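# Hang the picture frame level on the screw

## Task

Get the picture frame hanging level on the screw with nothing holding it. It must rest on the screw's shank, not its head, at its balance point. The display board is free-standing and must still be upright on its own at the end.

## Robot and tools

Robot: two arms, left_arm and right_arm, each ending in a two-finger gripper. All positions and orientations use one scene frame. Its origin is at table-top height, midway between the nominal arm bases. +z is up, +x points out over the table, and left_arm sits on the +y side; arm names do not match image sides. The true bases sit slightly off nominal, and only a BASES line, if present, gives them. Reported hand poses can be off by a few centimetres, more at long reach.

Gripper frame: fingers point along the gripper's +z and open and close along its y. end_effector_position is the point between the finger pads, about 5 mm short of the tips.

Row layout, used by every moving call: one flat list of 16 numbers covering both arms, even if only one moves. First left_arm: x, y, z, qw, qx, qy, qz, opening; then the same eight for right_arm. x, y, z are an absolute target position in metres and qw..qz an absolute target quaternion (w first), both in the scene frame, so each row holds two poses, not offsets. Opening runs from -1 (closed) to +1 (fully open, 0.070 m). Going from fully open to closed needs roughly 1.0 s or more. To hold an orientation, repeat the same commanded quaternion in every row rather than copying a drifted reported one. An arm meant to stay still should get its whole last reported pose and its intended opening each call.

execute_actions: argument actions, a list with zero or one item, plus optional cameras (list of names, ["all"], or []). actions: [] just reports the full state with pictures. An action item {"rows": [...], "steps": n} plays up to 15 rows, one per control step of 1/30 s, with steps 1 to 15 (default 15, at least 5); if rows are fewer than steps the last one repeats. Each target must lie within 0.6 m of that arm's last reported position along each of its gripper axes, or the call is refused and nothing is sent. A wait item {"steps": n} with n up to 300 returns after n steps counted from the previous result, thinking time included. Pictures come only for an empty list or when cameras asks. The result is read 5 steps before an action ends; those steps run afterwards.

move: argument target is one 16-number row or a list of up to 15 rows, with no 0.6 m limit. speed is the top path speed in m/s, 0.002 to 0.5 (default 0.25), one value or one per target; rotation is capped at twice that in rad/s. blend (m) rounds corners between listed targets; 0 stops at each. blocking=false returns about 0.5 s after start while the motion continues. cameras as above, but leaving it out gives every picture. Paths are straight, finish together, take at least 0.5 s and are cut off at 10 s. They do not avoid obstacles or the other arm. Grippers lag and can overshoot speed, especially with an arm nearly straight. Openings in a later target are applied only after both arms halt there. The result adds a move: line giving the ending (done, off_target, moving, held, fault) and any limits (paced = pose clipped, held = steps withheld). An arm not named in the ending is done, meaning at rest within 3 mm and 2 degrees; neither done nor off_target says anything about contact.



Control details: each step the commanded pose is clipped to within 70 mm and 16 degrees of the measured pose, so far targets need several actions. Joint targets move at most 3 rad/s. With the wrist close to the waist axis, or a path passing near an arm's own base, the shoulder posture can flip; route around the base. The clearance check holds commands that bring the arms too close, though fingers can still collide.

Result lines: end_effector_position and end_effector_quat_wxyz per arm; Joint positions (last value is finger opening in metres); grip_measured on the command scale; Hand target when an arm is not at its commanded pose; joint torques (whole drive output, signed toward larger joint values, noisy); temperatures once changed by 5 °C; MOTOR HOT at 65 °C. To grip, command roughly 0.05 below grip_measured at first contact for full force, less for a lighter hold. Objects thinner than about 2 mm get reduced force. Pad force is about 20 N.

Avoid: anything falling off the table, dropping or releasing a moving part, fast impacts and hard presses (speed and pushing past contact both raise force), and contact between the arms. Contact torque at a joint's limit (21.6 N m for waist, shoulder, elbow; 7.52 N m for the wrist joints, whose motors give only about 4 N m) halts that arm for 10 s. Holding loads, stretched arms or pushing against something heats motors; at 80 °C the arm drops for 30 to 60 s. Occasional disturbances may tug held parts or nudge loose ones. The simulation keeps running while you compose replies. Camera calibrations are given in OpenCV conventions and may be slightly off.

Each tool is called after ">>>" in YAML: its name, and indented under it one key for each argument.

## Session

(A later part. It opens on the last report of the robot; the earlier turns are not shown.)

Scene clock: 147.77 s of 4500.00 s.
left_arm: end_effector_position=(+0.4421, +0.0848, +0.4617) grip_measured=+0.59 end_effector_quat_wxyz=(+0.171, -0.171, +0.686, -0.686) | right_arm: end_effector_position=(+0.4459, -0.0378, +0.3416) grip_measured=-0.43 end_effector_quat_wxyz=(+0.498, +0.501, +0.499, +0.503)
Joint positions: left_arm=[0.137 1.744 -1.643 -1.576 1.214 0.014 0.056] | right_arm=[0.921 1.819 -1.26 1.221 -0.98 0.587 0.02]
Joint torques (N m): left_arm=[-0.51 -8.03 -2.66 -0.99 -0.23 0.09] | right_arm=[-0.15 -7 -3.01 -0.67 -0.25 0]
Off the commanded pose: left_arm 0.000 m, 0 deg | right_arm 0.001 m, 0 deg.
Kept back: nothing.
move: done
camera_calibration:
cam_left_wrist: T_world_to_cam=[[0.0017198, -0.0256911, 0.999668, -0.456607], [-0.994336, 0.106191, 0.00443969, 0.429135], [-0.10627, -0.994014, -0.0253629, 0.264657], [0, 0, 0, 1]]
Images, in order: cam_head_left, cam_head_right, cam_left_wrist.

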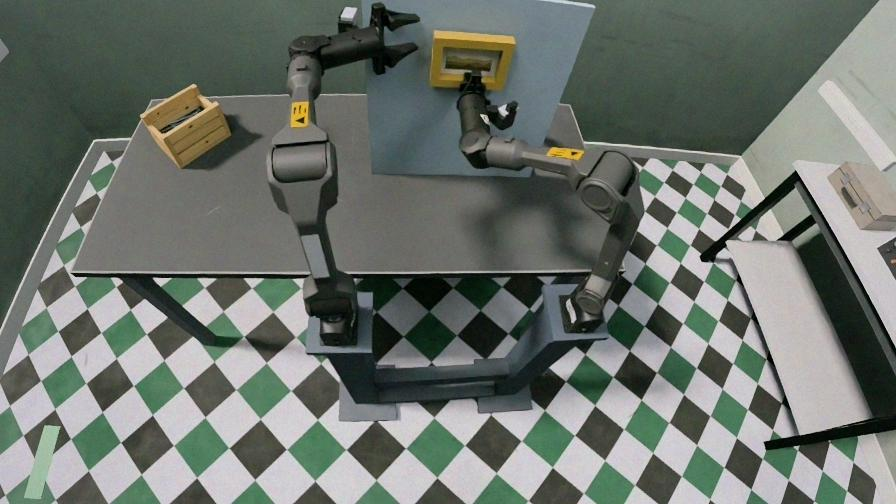

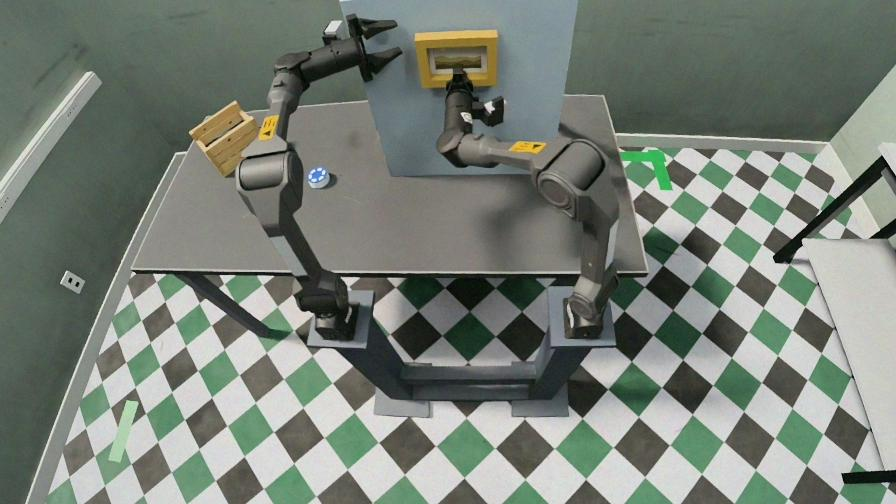

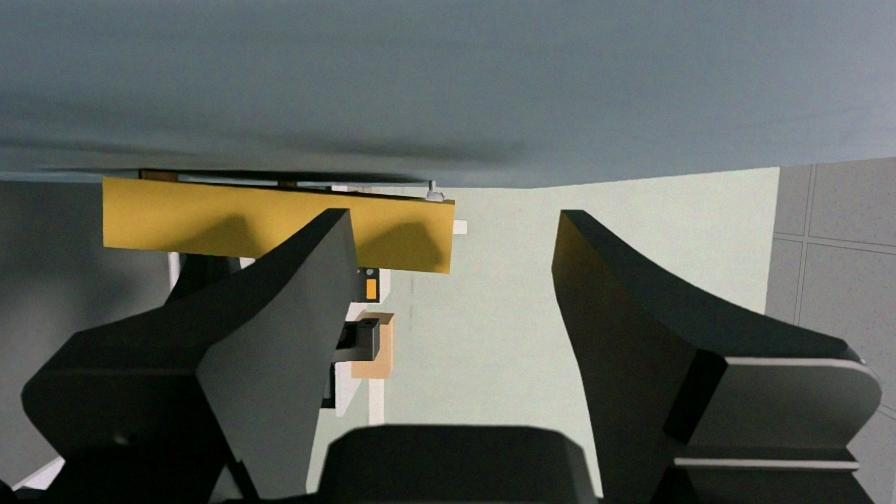

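>>> move:
  target: [0.442, 0.085, 0.462, 0.1711, -0.1711, 0.6861, -0.6861, 0.59, 0.4461, -0.0385, 0.3400, 0.4978, 0.5022, 0.4978, 0.5022, -0.52]
  speed: 0.008
  cameras: ["cam_left_wrist"]

>>> zoom_image:
  camera: "cam_left_wrist"
  region: [400, 165, 480, 225]

Scene clock: 148.73 s of 4500.00 s.
left_arm: end_effector_position=(+0.4421, +0.0848, +0.4617) grip_measured=+0.59 end_effector_quat_wxyz=(+0.171, -0.171, +0.686, -0.686) | right_arm: end_effector_position=(+0.4457, -0.0383, +0.3416) grip_measured=-0.44 end_effector_quat_wxyz=(+0.498, +0.501, +0.497, +0.503)
Joint positions: left_arm=[0.137 1.744 -1.643 -1.576 1.214 0.014 0.056] | right_arm=[0.921 1.819 -1.257 1.217 -0.983 0.593 0.02]
Joint torques (N m): left_arm=[-0.57 -8.11 -2.4 -0.95 -0.22 0.08] | right_arm=[0.02 -3.46 -1.56 0.29 -0.03 0.27]
Off the commanded pose: left_arm 0.000 m, 0 deg | right_arm 0.002 m, 0 deg.
Kept back: nothing.
move: done
camera_calibration:
cam_left_wrist: T_world_to_cam=[[0.0017198, -0.0256911, 0.999668, -0.456607], [-0.994336, 0.106191, 0.00443969, 0.429135], [-0.10627, -0.994014, -0.0253629, 0.264657], [0, 0, 0, 1]]
Images, in order: cam_left_wrist.

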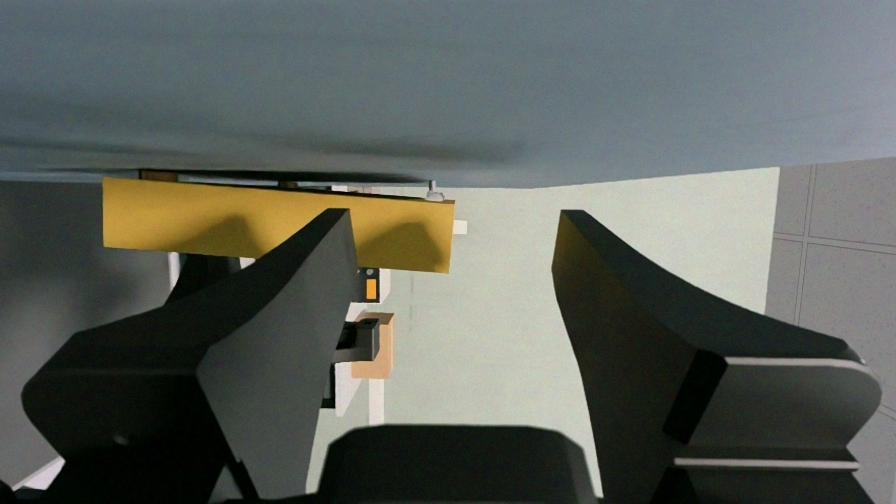

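Scaled by 6.300 from the camera's 896x504 image, which has a finer 1280x720 frame.

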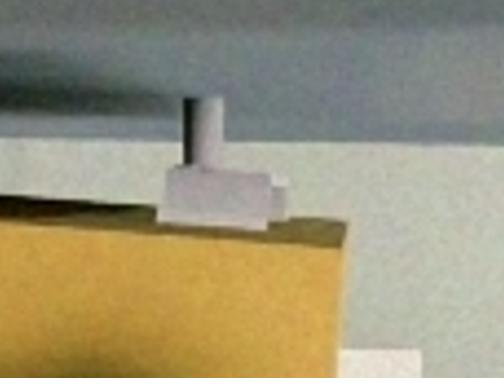

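>>> move:
  target:
    - [0.442, 0.085, 0.462, 0.1711, -0.1711, 0.6861, -0.6861, 0.59, 0.4461, -0.0385, 0.3412, 0.4978, 0.5022, 0.4978, 0.5022, -0.52]
    - [0.442, 0.085, 0.462, 0.1711, -0.1711, 0.6861, -0.6861, 0.59, 0.4461, -0.0385, 0.3412, 0.4978, 0.5022, 0.4978, 0.5022, -0.36]
  speed: 0.008
  cameras: ["cam_left_wrist"]

>>> zoom_image:
  camera: "cam_left_wrist"
  region: [400, 165, 480, 225]

Scene clock: 150.40 s of 4500.00 s.
left_arm: end_effector_position=(+0.4421, +0.0848, +0.4617) grip_measured=+0.59 end_effector_quat_wxyz=(+0.171, -0.171, +0.686, -0.686) | right_arm: end_effector_position=(+0.4459, -0.0380, +0.3401) grip_measured=-0.36 end_effector_quat_wxyz=(+0.497, +0.503, +0.499, +0.502)
Joint positions: left_arm=[0.137 1.744 -1.643 -1.576 1.214 0.014 0.056] | right_arm=[0.921 1.82 -1.258 1.224 -0.979 0.589 0.022]
Joint torques (N m): left_arm=[-0.6 -8.17 -2.34 -0.97 -0.22 0.11] | right_arm=[0.34 -4.41 -2.21 -0.2 -0.02 -0.22]
Off the commanded pose: left_arm 0.000 m, 0 deg | right_arm 0.001 m, 0 deg.
Kept back: nothing.
move: done
camera_calibration:
cam_left_wrist: T_world_to_cam=[[0.0017198, -0.0256911, 0.999668, -0.456607], [-0.994336, 0.106191, 0.00443969, 0.429135], [-0.10627, -0.994014, -0.0253629, 0.264657], [0, 0, 0, 1]]
Images, in order: cam_left_wrist.

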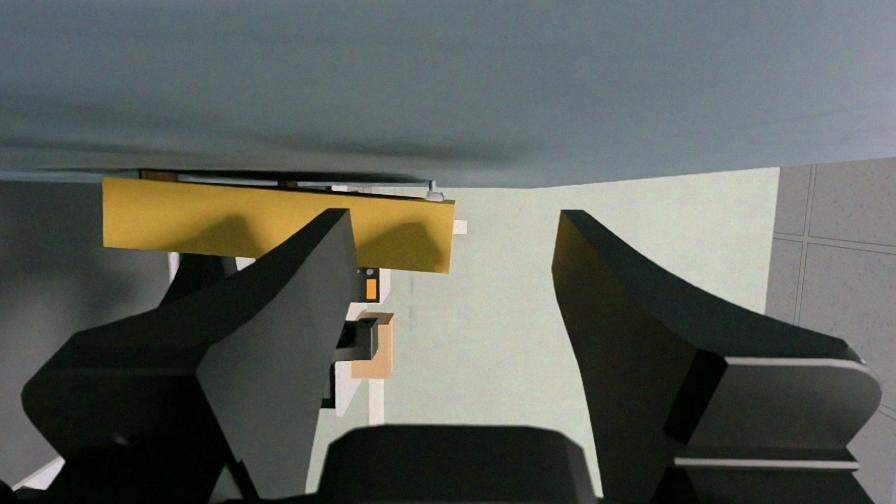

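Scaled by 6.300 from the camera's 896x504 image, which has a finer 1280x720 frame.

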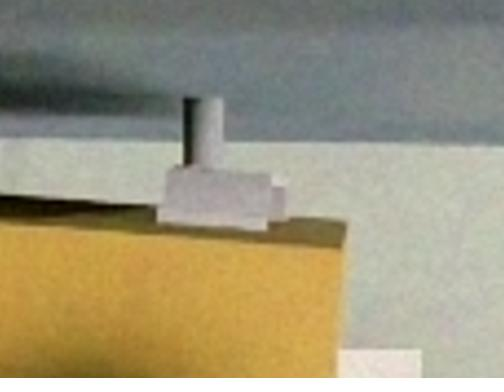

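>>> move:
  target: [0.442, 0.085, 0.462, 0.1711, -0.1711, 0.6861, -0.6861, 0.59, 0.4455, -0.0383, 0.3412, 0.4978, 0.5022, 0.4978, 0.5022, -0.1]
  speed: 0.01

>>> zoom_image:
  camera: "cam_left_wrist"
  region: [400, 165, 480, 225]

>>> zoom_image:
  camera: "cam_head_left"
  region: [360, 0, 610, 180]

>>> zoom_image:
  camera: "cam_head_right"
  region: [340, 0, 590, 180]

Scene clock: 151.50 s of 4500.00 s.
left_arm: end_effector_position=(+0.4421, +0.0848, +0.4617) grip_measured=+0.59 end_effector_quat_wxyz=(+0.171, -0.171, +0.686, -0.686) | right_arm: end_effector_position=(+0.4455, -0.0382, +0.3408) grip_measured=-0.10 end_effector_quat_wxyz=(+0.497, +0.502, +0.498, +0.502)
Joint positions: left_arm=[0.137 1.744 -1.643 -1.576 1.214 0.014 0.056] | right_arm=[0.922 1.819 -1.258 1.223 -0.982 0.589 0.032]
Joint torques (N m): left_arm=[-0.68 -8.17 -2.63 -0.97 -0.22 0.11] | right_arm=[0.71 -8.4 -4.49 -1.01 -0.58 -0.21]
Off the commanded pose: left_arm 0.000 m, 0 deg | right_arm 0.000 m, 0 deg.
Kept back: nothing.
move: done
camera_calibration:
cam_left_wrist: T_world_to_cam=[[0.0017198, -0.0256911, 0.999668, -0.456607], [-0.994336, 0.106191, 0.00443969, 0.429135], [-0.10627, -0.994014, -0.0253629, 0.264657], [0, 0, 0, 1]]
cam_right_wrist: T_world_to_cam=[[-0.0108252, 0.0478313, -0.998797, 0.347716], [-0.610387, 0.790853, 0.0444886, 0.280723], [0.792029, 0.610134, 0.0206345, -0.218247], [0, 0, 0, 1]]

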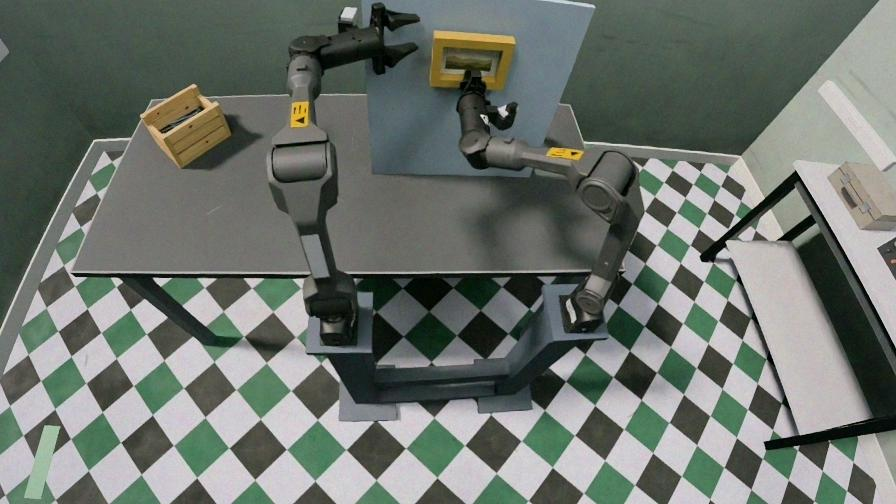

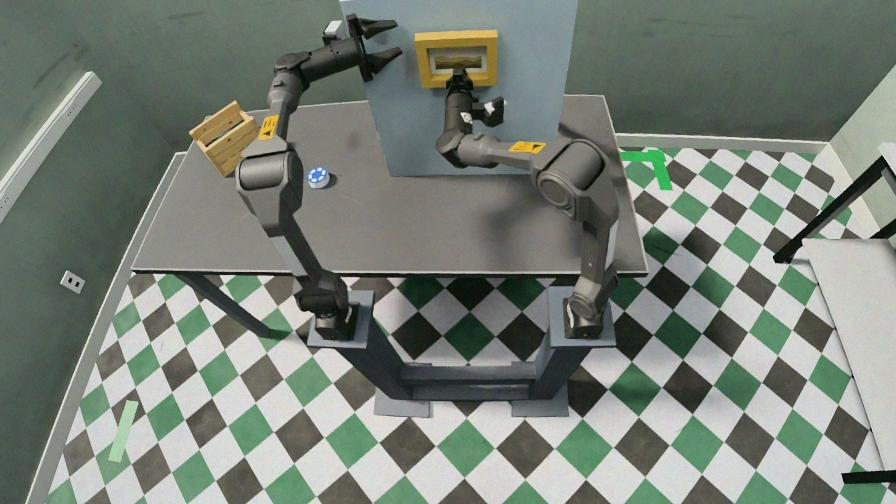

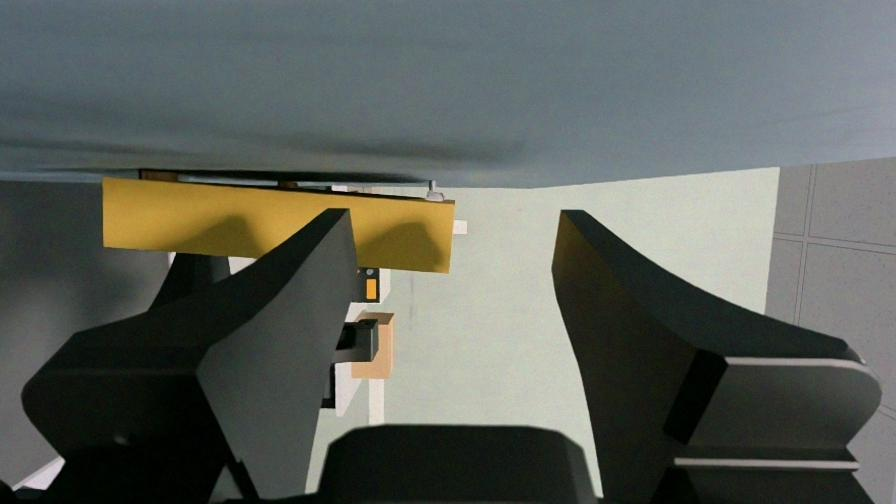

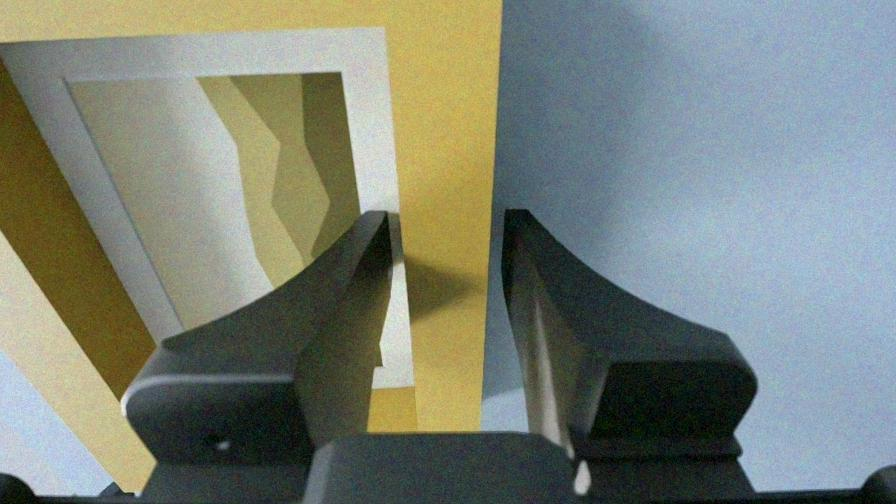

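Scaled by 6.300 from the camera's 896x504 image, which has a finer 1280x720 frame.

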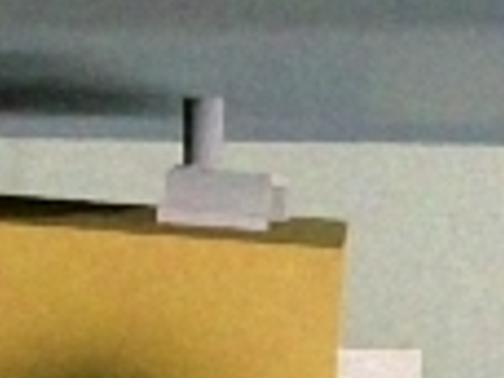

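Scaled by 2.016 from the camera's 896x504 image, which has a finer 1280x720 frame.

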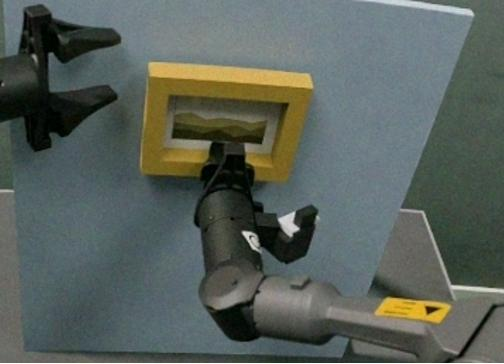

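Scaled by 2.016 from the camera's 896x504 image, which has a finer 1280x720 frame.

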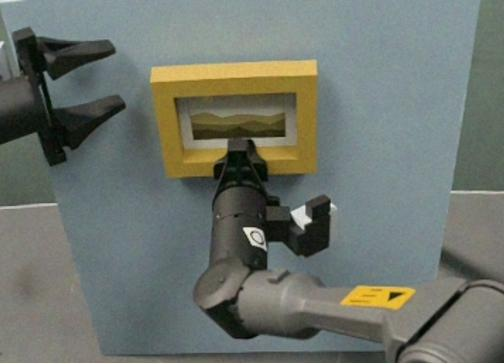

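>>> zoom_image:
  camera: "cam_head_left"
  region: [420, 20, 530, 100]

>>> zoom_image:
  camera: "cam_head_right"
  region: [400, 20, 510, 100]

Scaled by 4.582 from the camera's 896x504 image, which has a finer 1280x720 frame.

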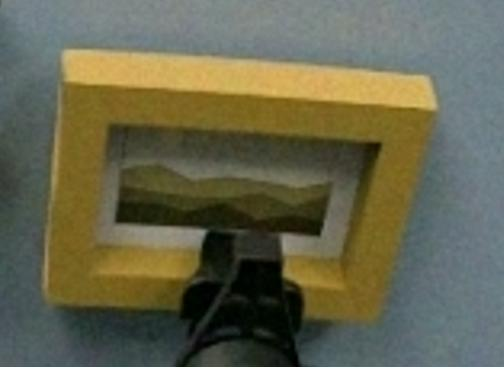

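Scaled by 4.582 from the camera's 896x504 image, which has a finer 1280x720 frame.

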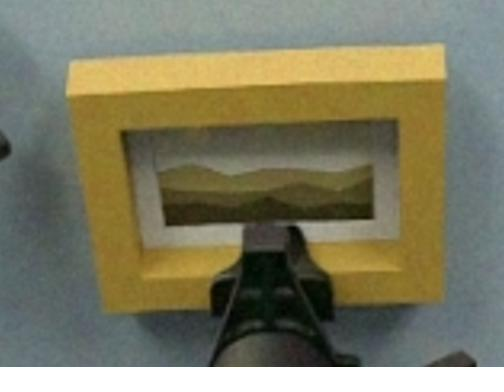

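>>> zoom_image:
  camera: "cam_head_left"
  region: [500, 0, 610, 60]

>>> zoom_image:
  camera: "cam_head_left"
  region: [350, 140, 560, 200]

>>> zoom_image:
  camera: "cam_head_right"
  region: [370, 140, 580, 200]

Scaled by 4.582 from the camera's 896x504 image, which has a finer 1280x720 frame.

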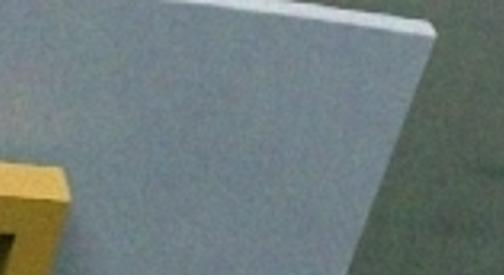

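Scaled by 2.400 from the camera's 896x504 image, which has a finer 1280x720 frame.

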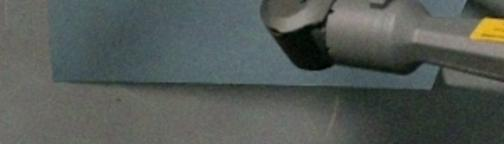

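Scaled by 2.400 from the camera's 896x504 image, which has a finer 1280x720 frame.

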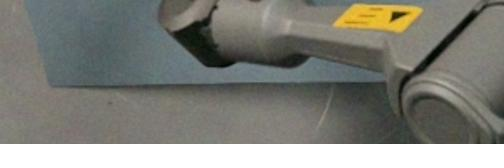

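>>> move:
  target:
    - [0.442, 0.085, 0.462, 0.1711, -0.1711, 0.6861, -0.6861, 0.59, 0.4457, -0.0383, 0.3414, 0.4978, 0.5022, 0.4978, 0.5022, -0.1]
    - [0.442, 0.085, 0.462, 0.1711, -0.1711, 0.6861, -0.6861, 0.59, 0.4457, -0.0383, 0.3414, 0.4978, 0.5022, 0.4978, 0.5022, -0.5]
    - [0.442, 0.085, 0.462, 0.1711, -0.1711, 0.6861, -0.6861, 0.59, 0.4457, -0.0317, 0.3414, 0.4800, 0.51925, 0.4800, 0.51925, -0.5]
  speed: 0.015

>>> zoom_image:
  camera: "cam_left_wrist"
  region: [400, 165, 480, 225]

>>> zoom_image:
  camera: "cam_head_left"
  region: [420, 20, 530, 100]

>>> zoom_image:
  camera: "cam_head_right"
  region: [400, 20, 510, 100]

Scene clock: 162.67 s of 4500.00 s.
left_arm: end_effector_position=(+0.4421, +0.0848, +0.4617) grip_measured=+0.59 end_effector_quat_wxyz=(+0.171, -0.171, +0.686, -0.686) | right_arm: end_effector_position=(+0.4458, -0.0318, +0.3418) grip_measured=-0.44 end_effector_quat_wxyz=(+0.480, +0.519, +0.480, +0.519)
Joint positions: left_arm=[0.137 1.744 -1.643 -1.576 1.214 0.014 0.056] | right_arm=[0.933 1.835 -1.284 1.235 -0.989 0.644 0.02]
Joint torques (N m): left_arm=[-0.45 -8.24 -2.44 -0.96 -0.19 0.09] | right_arm=[-0.61 -3.87 -2.87 0.68 -0.13 0.41]
Off the commanded pose: left_arm 0.000 m, 0 deg | right_arm 0.000 m, 0 deg.
Kept back: nothing.
move: done
camera_calibration:
cam_left_wrist: T_world_to_cam=[[0.0017198, -0.0256911, 0.999668, -0.456607], [-0.994336, 0.106191, 0.00443969, 0.429135], [-0.10627, -0.994014, -0.0253629, 0.264657], [0, 0, 0, 1]]
cam_right_wrist: T_world_to_cam=[[-0.00907684, 0.116981, -0.993093, 0.347844], [-0.610253, 0.7861, 0.0981764, 0.257202], [0.792155, 0.606929, 0.064253, -0.237448], [0, 0, 0, 1]]

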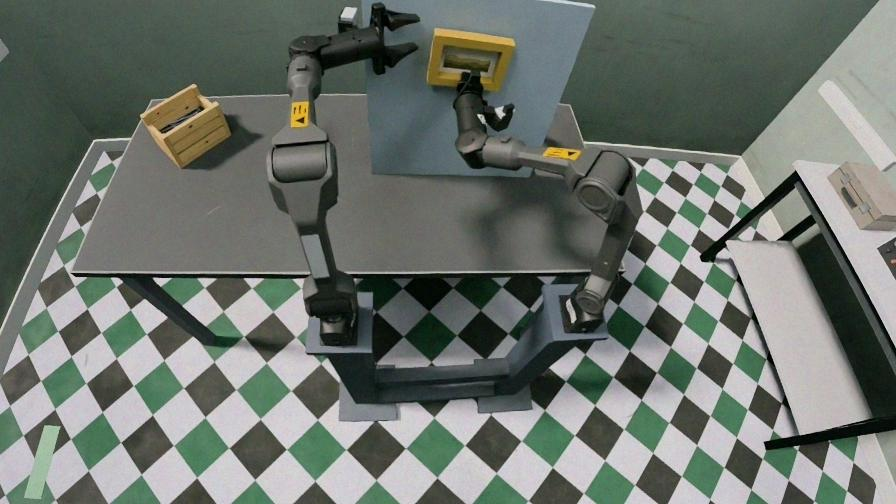

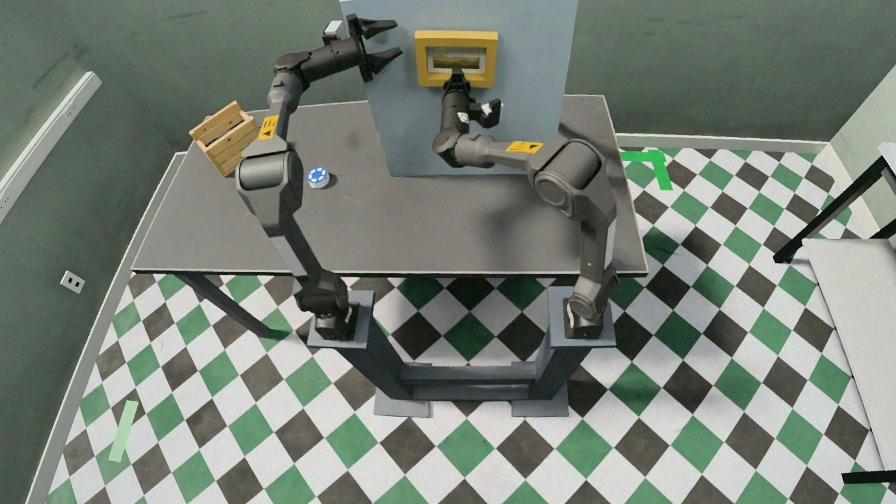

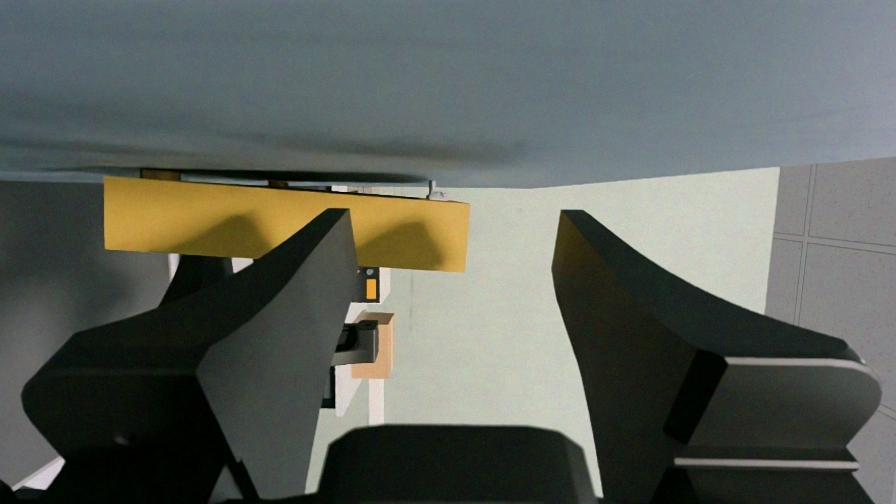

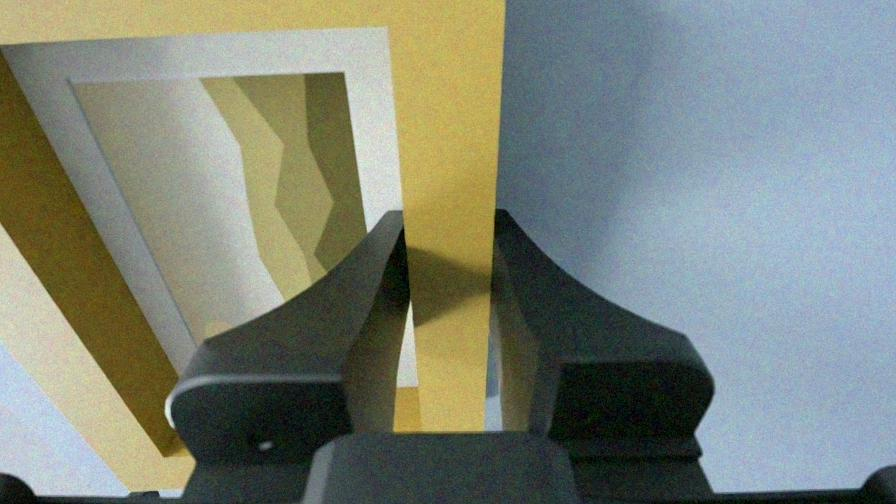

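Scaled by 6.300 from the camera's 896x504 image, which has a finer 1280x720 frame.

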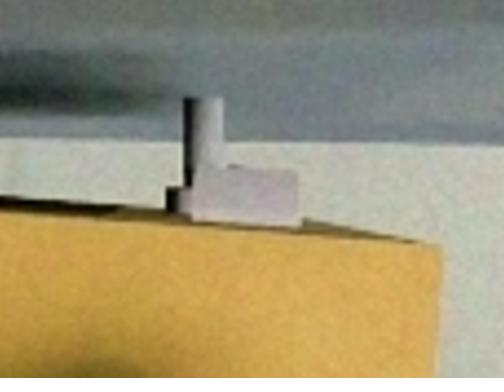

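Scaled by 4.582 from the camera's 896x504 image, which has a finer 1280x720 frame.

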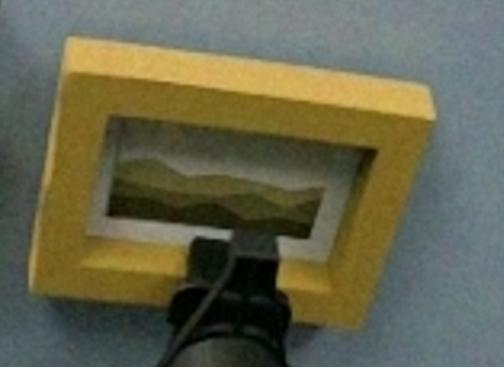

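Scaled by 4.582 from the camera's 896x504 image, which has a finer 1280x720 frame.

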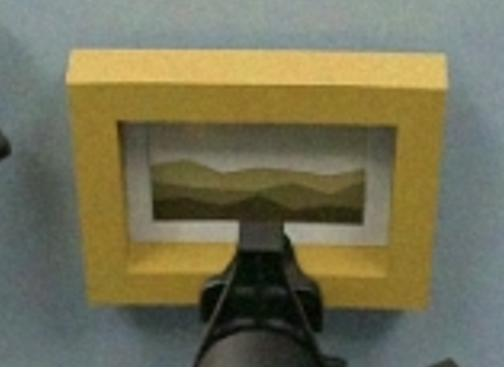

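>>> move:
  target:
    - [0.442, 0.085, 0.462, 0.1711, -0.1711, 0.6861, -0.6861, 0.59, 0.4457, -0.0317, 0.3418, 0.4800, 0.51925, 0.4800, 0.51925, -0.3]
    - [0.442, 0.085, 0.462, 0.1711, -0.1711, 0.6861, -0.6861, 0.59, 0.4457, -0.0317, 0.3418, 0.4800, 0.51925, 0.4800, 0.51925, 0.1]
  speed: 0.015

>>> zoom_image:
  camera: "cam_left_wrist"
  region: [400, 165, 480, 225]

>>> zoom_image:
  camera: "cam_head_left"
  region: [420, 20, 530, 100]

>>> zoom_image:
  camera: "cam_head_right"
  region: [400, 20, 510, 100]

Scene clock: 164.93 s of 4500.00 s.
left_arm: end_effector_position=(+0.4421, +0.0848, +0.4617) grip_measured=+0.59 end_effector_quat_wxyz=(+0.171, -0.171, +0.686, -0.686) | right_arm: end_effector_position=(+0.4458, -0.0318, +0.3413) grip_measured=+0.10 end_effector_quat_wxyz=(+0.480, +0.520, +0.480, +0.519)
Joint positions: left_arm=[0.137 1.744 -1.643 -1.576 1.214 0.014 0.056] | right_arm=[0.933 1.835 -1.284 1.237 -0.988 0.643 0.038]
Joint torques (N m): left_arm=[-0.52 -7.91 -2.64 -0.95 -0.21 0.08] | right_arm=[0.07 -8.51 -4.53 -1.07 -0.57 -0.2]
Off the commanded pose: left_arm 0.000 m, 0 deg | right_arm 0.001 m, 0 deg.
Kept back: nothing.
move: done
camera_calibration:
cam_left_wrist: T_world_to_cam=[[0.0017198, -0.0256911, 0.999668, -0.456607], [-0.994336, 0.106191, 0.00443969, 0.429135], [-0.10627, -0.994014, -0.0253629, 0.264657], [0, 0, 0, 1]]
cam_right_wrist: T_world_to_cam=[[-0.011136, 0.117102, -0.993057, 0.348241], [-0.609948, 0.786165, 0.0995446, 0.256667], [0.792363, 0.606822, 0.0626712, -0.23698], [0, 0, 0, 1]]

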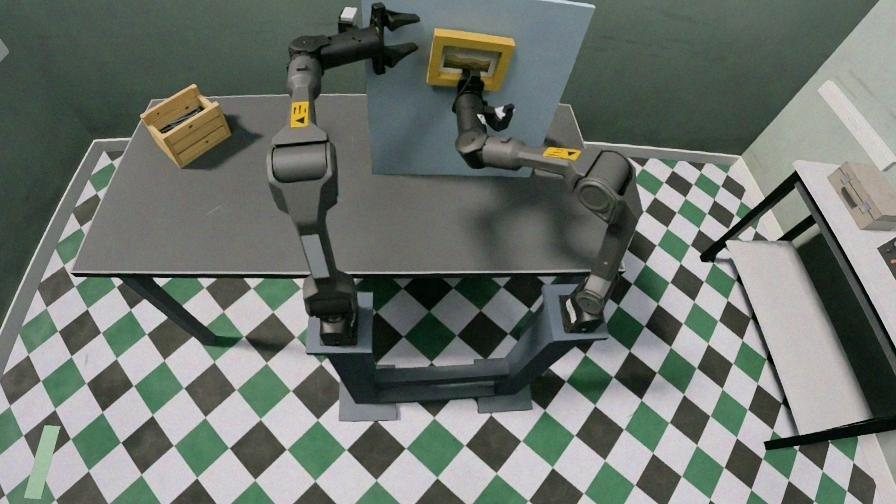

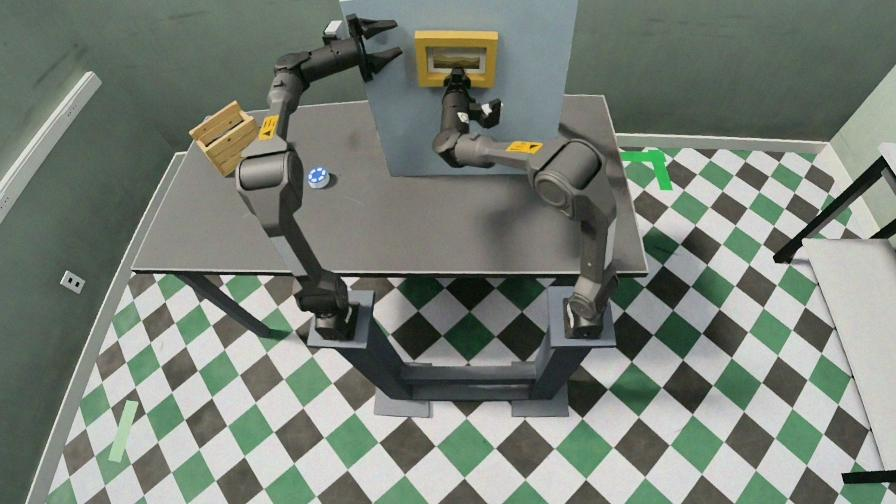

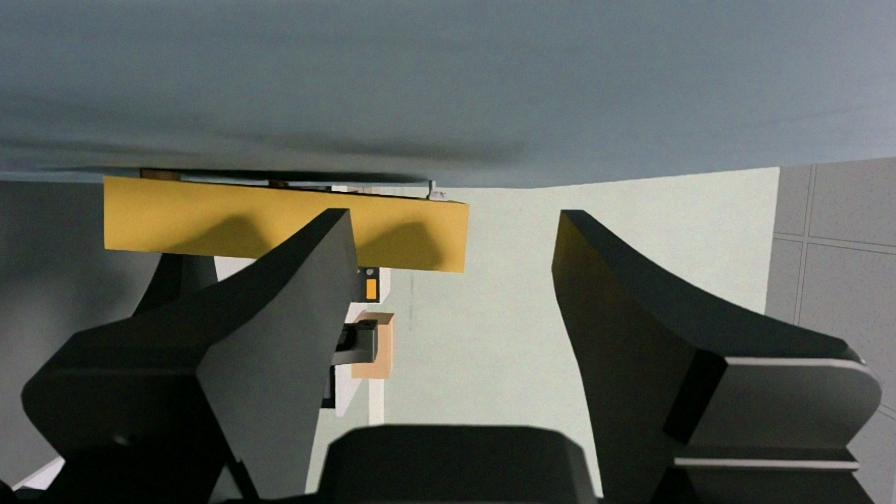

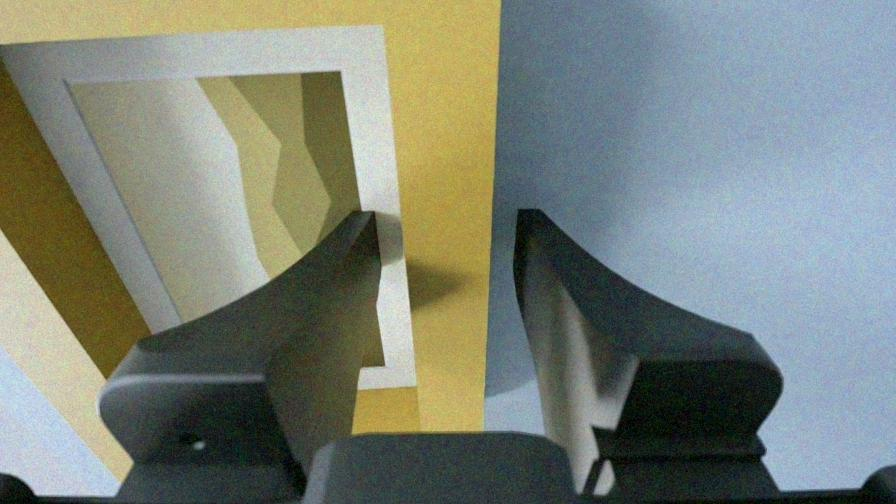

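Scaled by 6.300 from the camera's 896x504 image, which has a finer 1280x720 frame.

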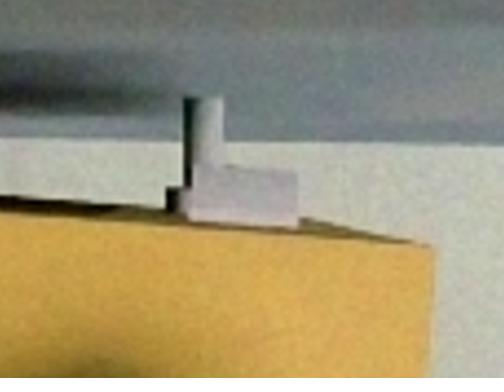

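Scaled by 4.582 from the camera's 896x504 image, which has a finer 1280x720 frame.

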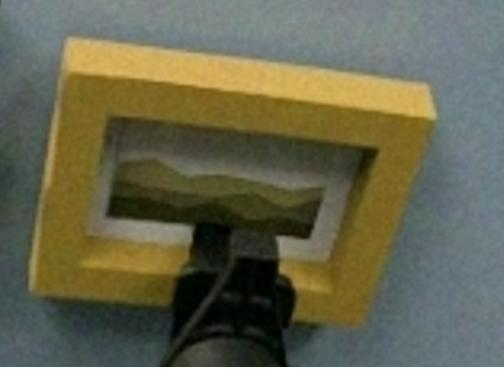

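Scaled by 4.582 from the camera's 896x504 image, which has a finer 1280x720 frame.

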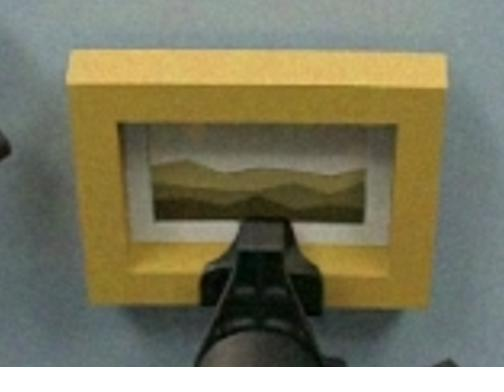

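>>> move:
  target:
    - [0.442, 0.085, 0.462, 0.1711, -0.1711, 0.6861, -0.6861, 0.59, 0.4457, -0.0317, 0.3416, 0.4800, 0.51925, 0.4800, 0.51925, 0.1]
    - [0.442, 0.085, 0.462, 0.1711, -0.1711, 0.6861, -0.6861, 0.59, 0.4457, -0.0317, 0.3416, 0.4800, 0.51925, 0.4800, 0.51925, -0.5]
    - [0.442, 0.085, 0.462, 0.1711, -0.1711, 0.6861, -0.6861, 0.59, 0.4457, -0.0234, 0.3420, 0.45688, 0.53969, 0.45688, 0.53969, -0.5]
    - [0.442, 0.085, 0.462, 0.1711, -0.1711, 0.6861, -0.6861, 0.59, 0.4457, -0.0234, 0.3422, 0.45688, 0.53969, 0.45688, 0.53969, -0.3]
    - [0.442, 0.085, 0.462, 0.1711, -0.1711, 0.6861, -0.6861, 0.59, 0.4457, -0.0234, 0.3422, 0.45688, 0.53969, 0.45688, 0.53969, 0.1]
  speed: 0.02

>>> zoom_image:
  camera: "cam_left_wrist"
  region: [400, 165, 480, 225]

>>> zoom_image:
  camera: "cam_head_left"
  region: [420, 20, 530, 100]

>>> zoom_image:
  camera: "cam_head_right"
  region: [400, 20, 510, 100]

Scene clock: 171.50 s of 4500.00 s.
left_arm: end_effector_position=(+0.4421, +0.0848, +0.4617) grip_measured=+0.59 end_effector_quat_wxyz=(+0.171, -0.171, +0.686, -0.686) | right_arm: end_effector_position=(+0.4458, -0.0233, +0.3416) grip_measured=+0.10 end_effector_quat_wxyz=(+0.456, +0.540, +0.457, +0.539)
Joint positions: left_arm=[0.137 1.744 -1.643 -1.576 1.214 0.014 0.056] | right_arm=[0.948 1.857 -1.318 1.254 -0.997 0.712 0.038]
Joint torques (N m): left_arm=[-0.27 -7.97 -2.48 -0.92 -0.22 0.09] | right_arm=[-0.34 -8.94 -4.23 -1.14 -0.65 -0.2]
Off the commanded pose: left_arm 0.000 m, 0 deg | right_arm 0.001 m, 0 deg.
Kept back: nothing.
move: done
camera_calibration:
cam_left_wrist: T_world_to_cam=[[0.0017198, -0.0256911, 0.999668, -0.456607], [-0.994336, 0.106191, 0.00443969, 0.429135], [-0.10627, -0.994014, -0.0253629, 0.264657], [0, 0, 0, 1]]
cam_right_wrist: T_world_to_cam=[[-0.0114641, 0.203524, -0.979003, 0.344924], [-0.610133, 0.77426, 0.168105, 0.226266], [0.792216, 0.599249, 0.115301, -0.260235], [0, 0, 0, 1]]

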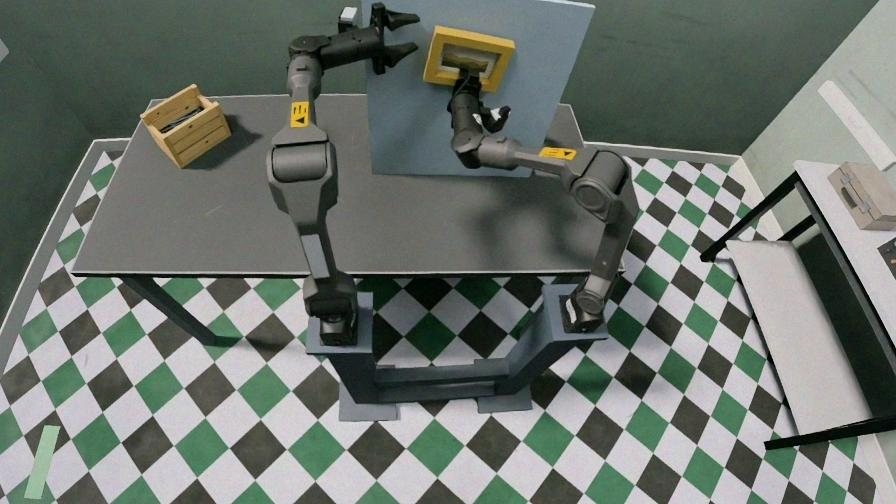

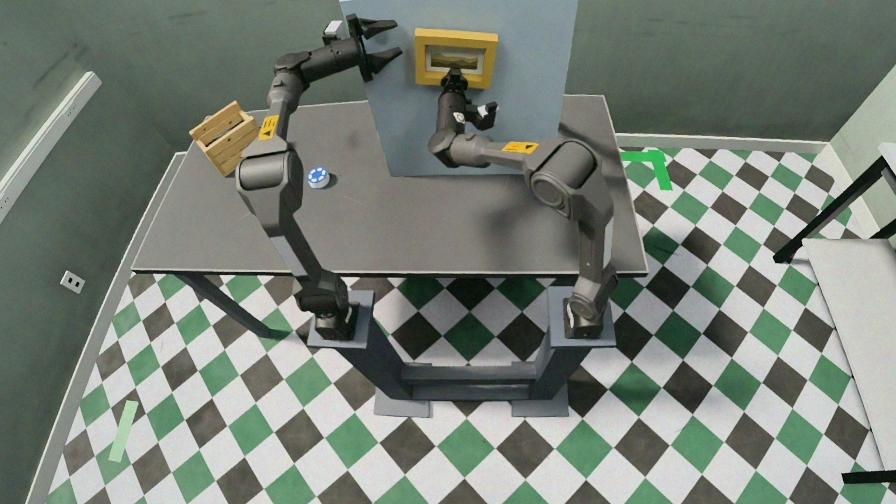

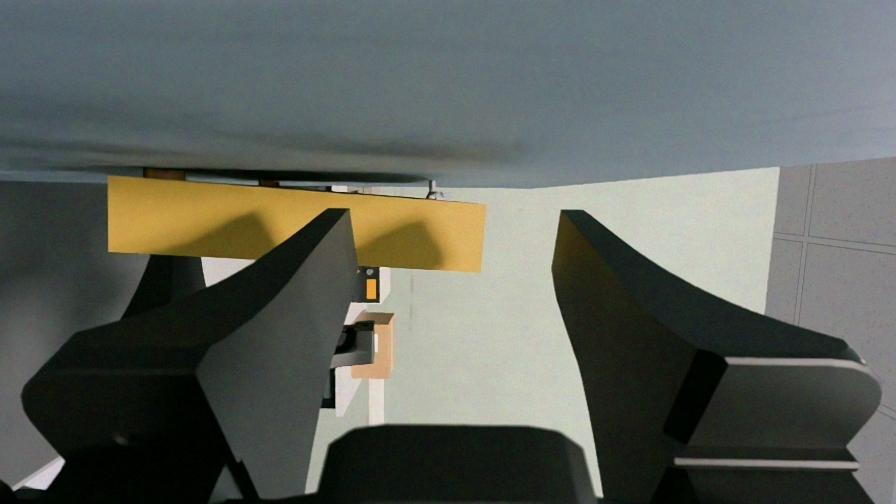

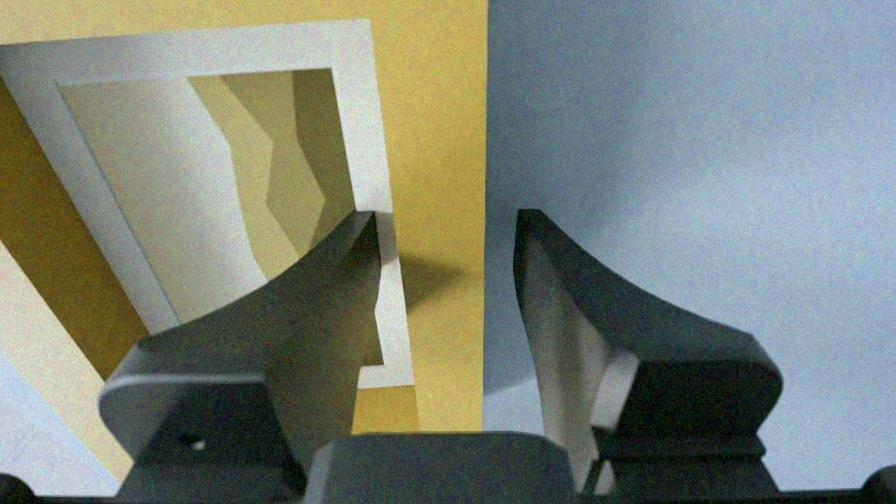

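Scaled by 6.300 from the camera's 896x504 image, which has a finer 1280x720 frame.

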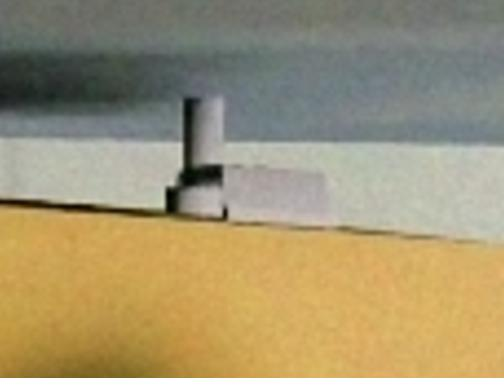

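Scaled by 4.582 from the camera's 896x504 image, which has a finer 1280x720 frame.

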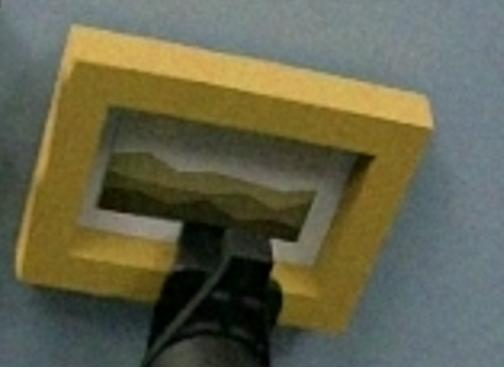

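Scaled by 4.582 from the camera's 896x504 image, which has a finer 1280x720 frame.

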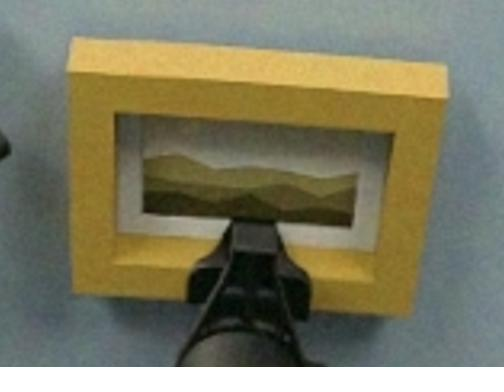

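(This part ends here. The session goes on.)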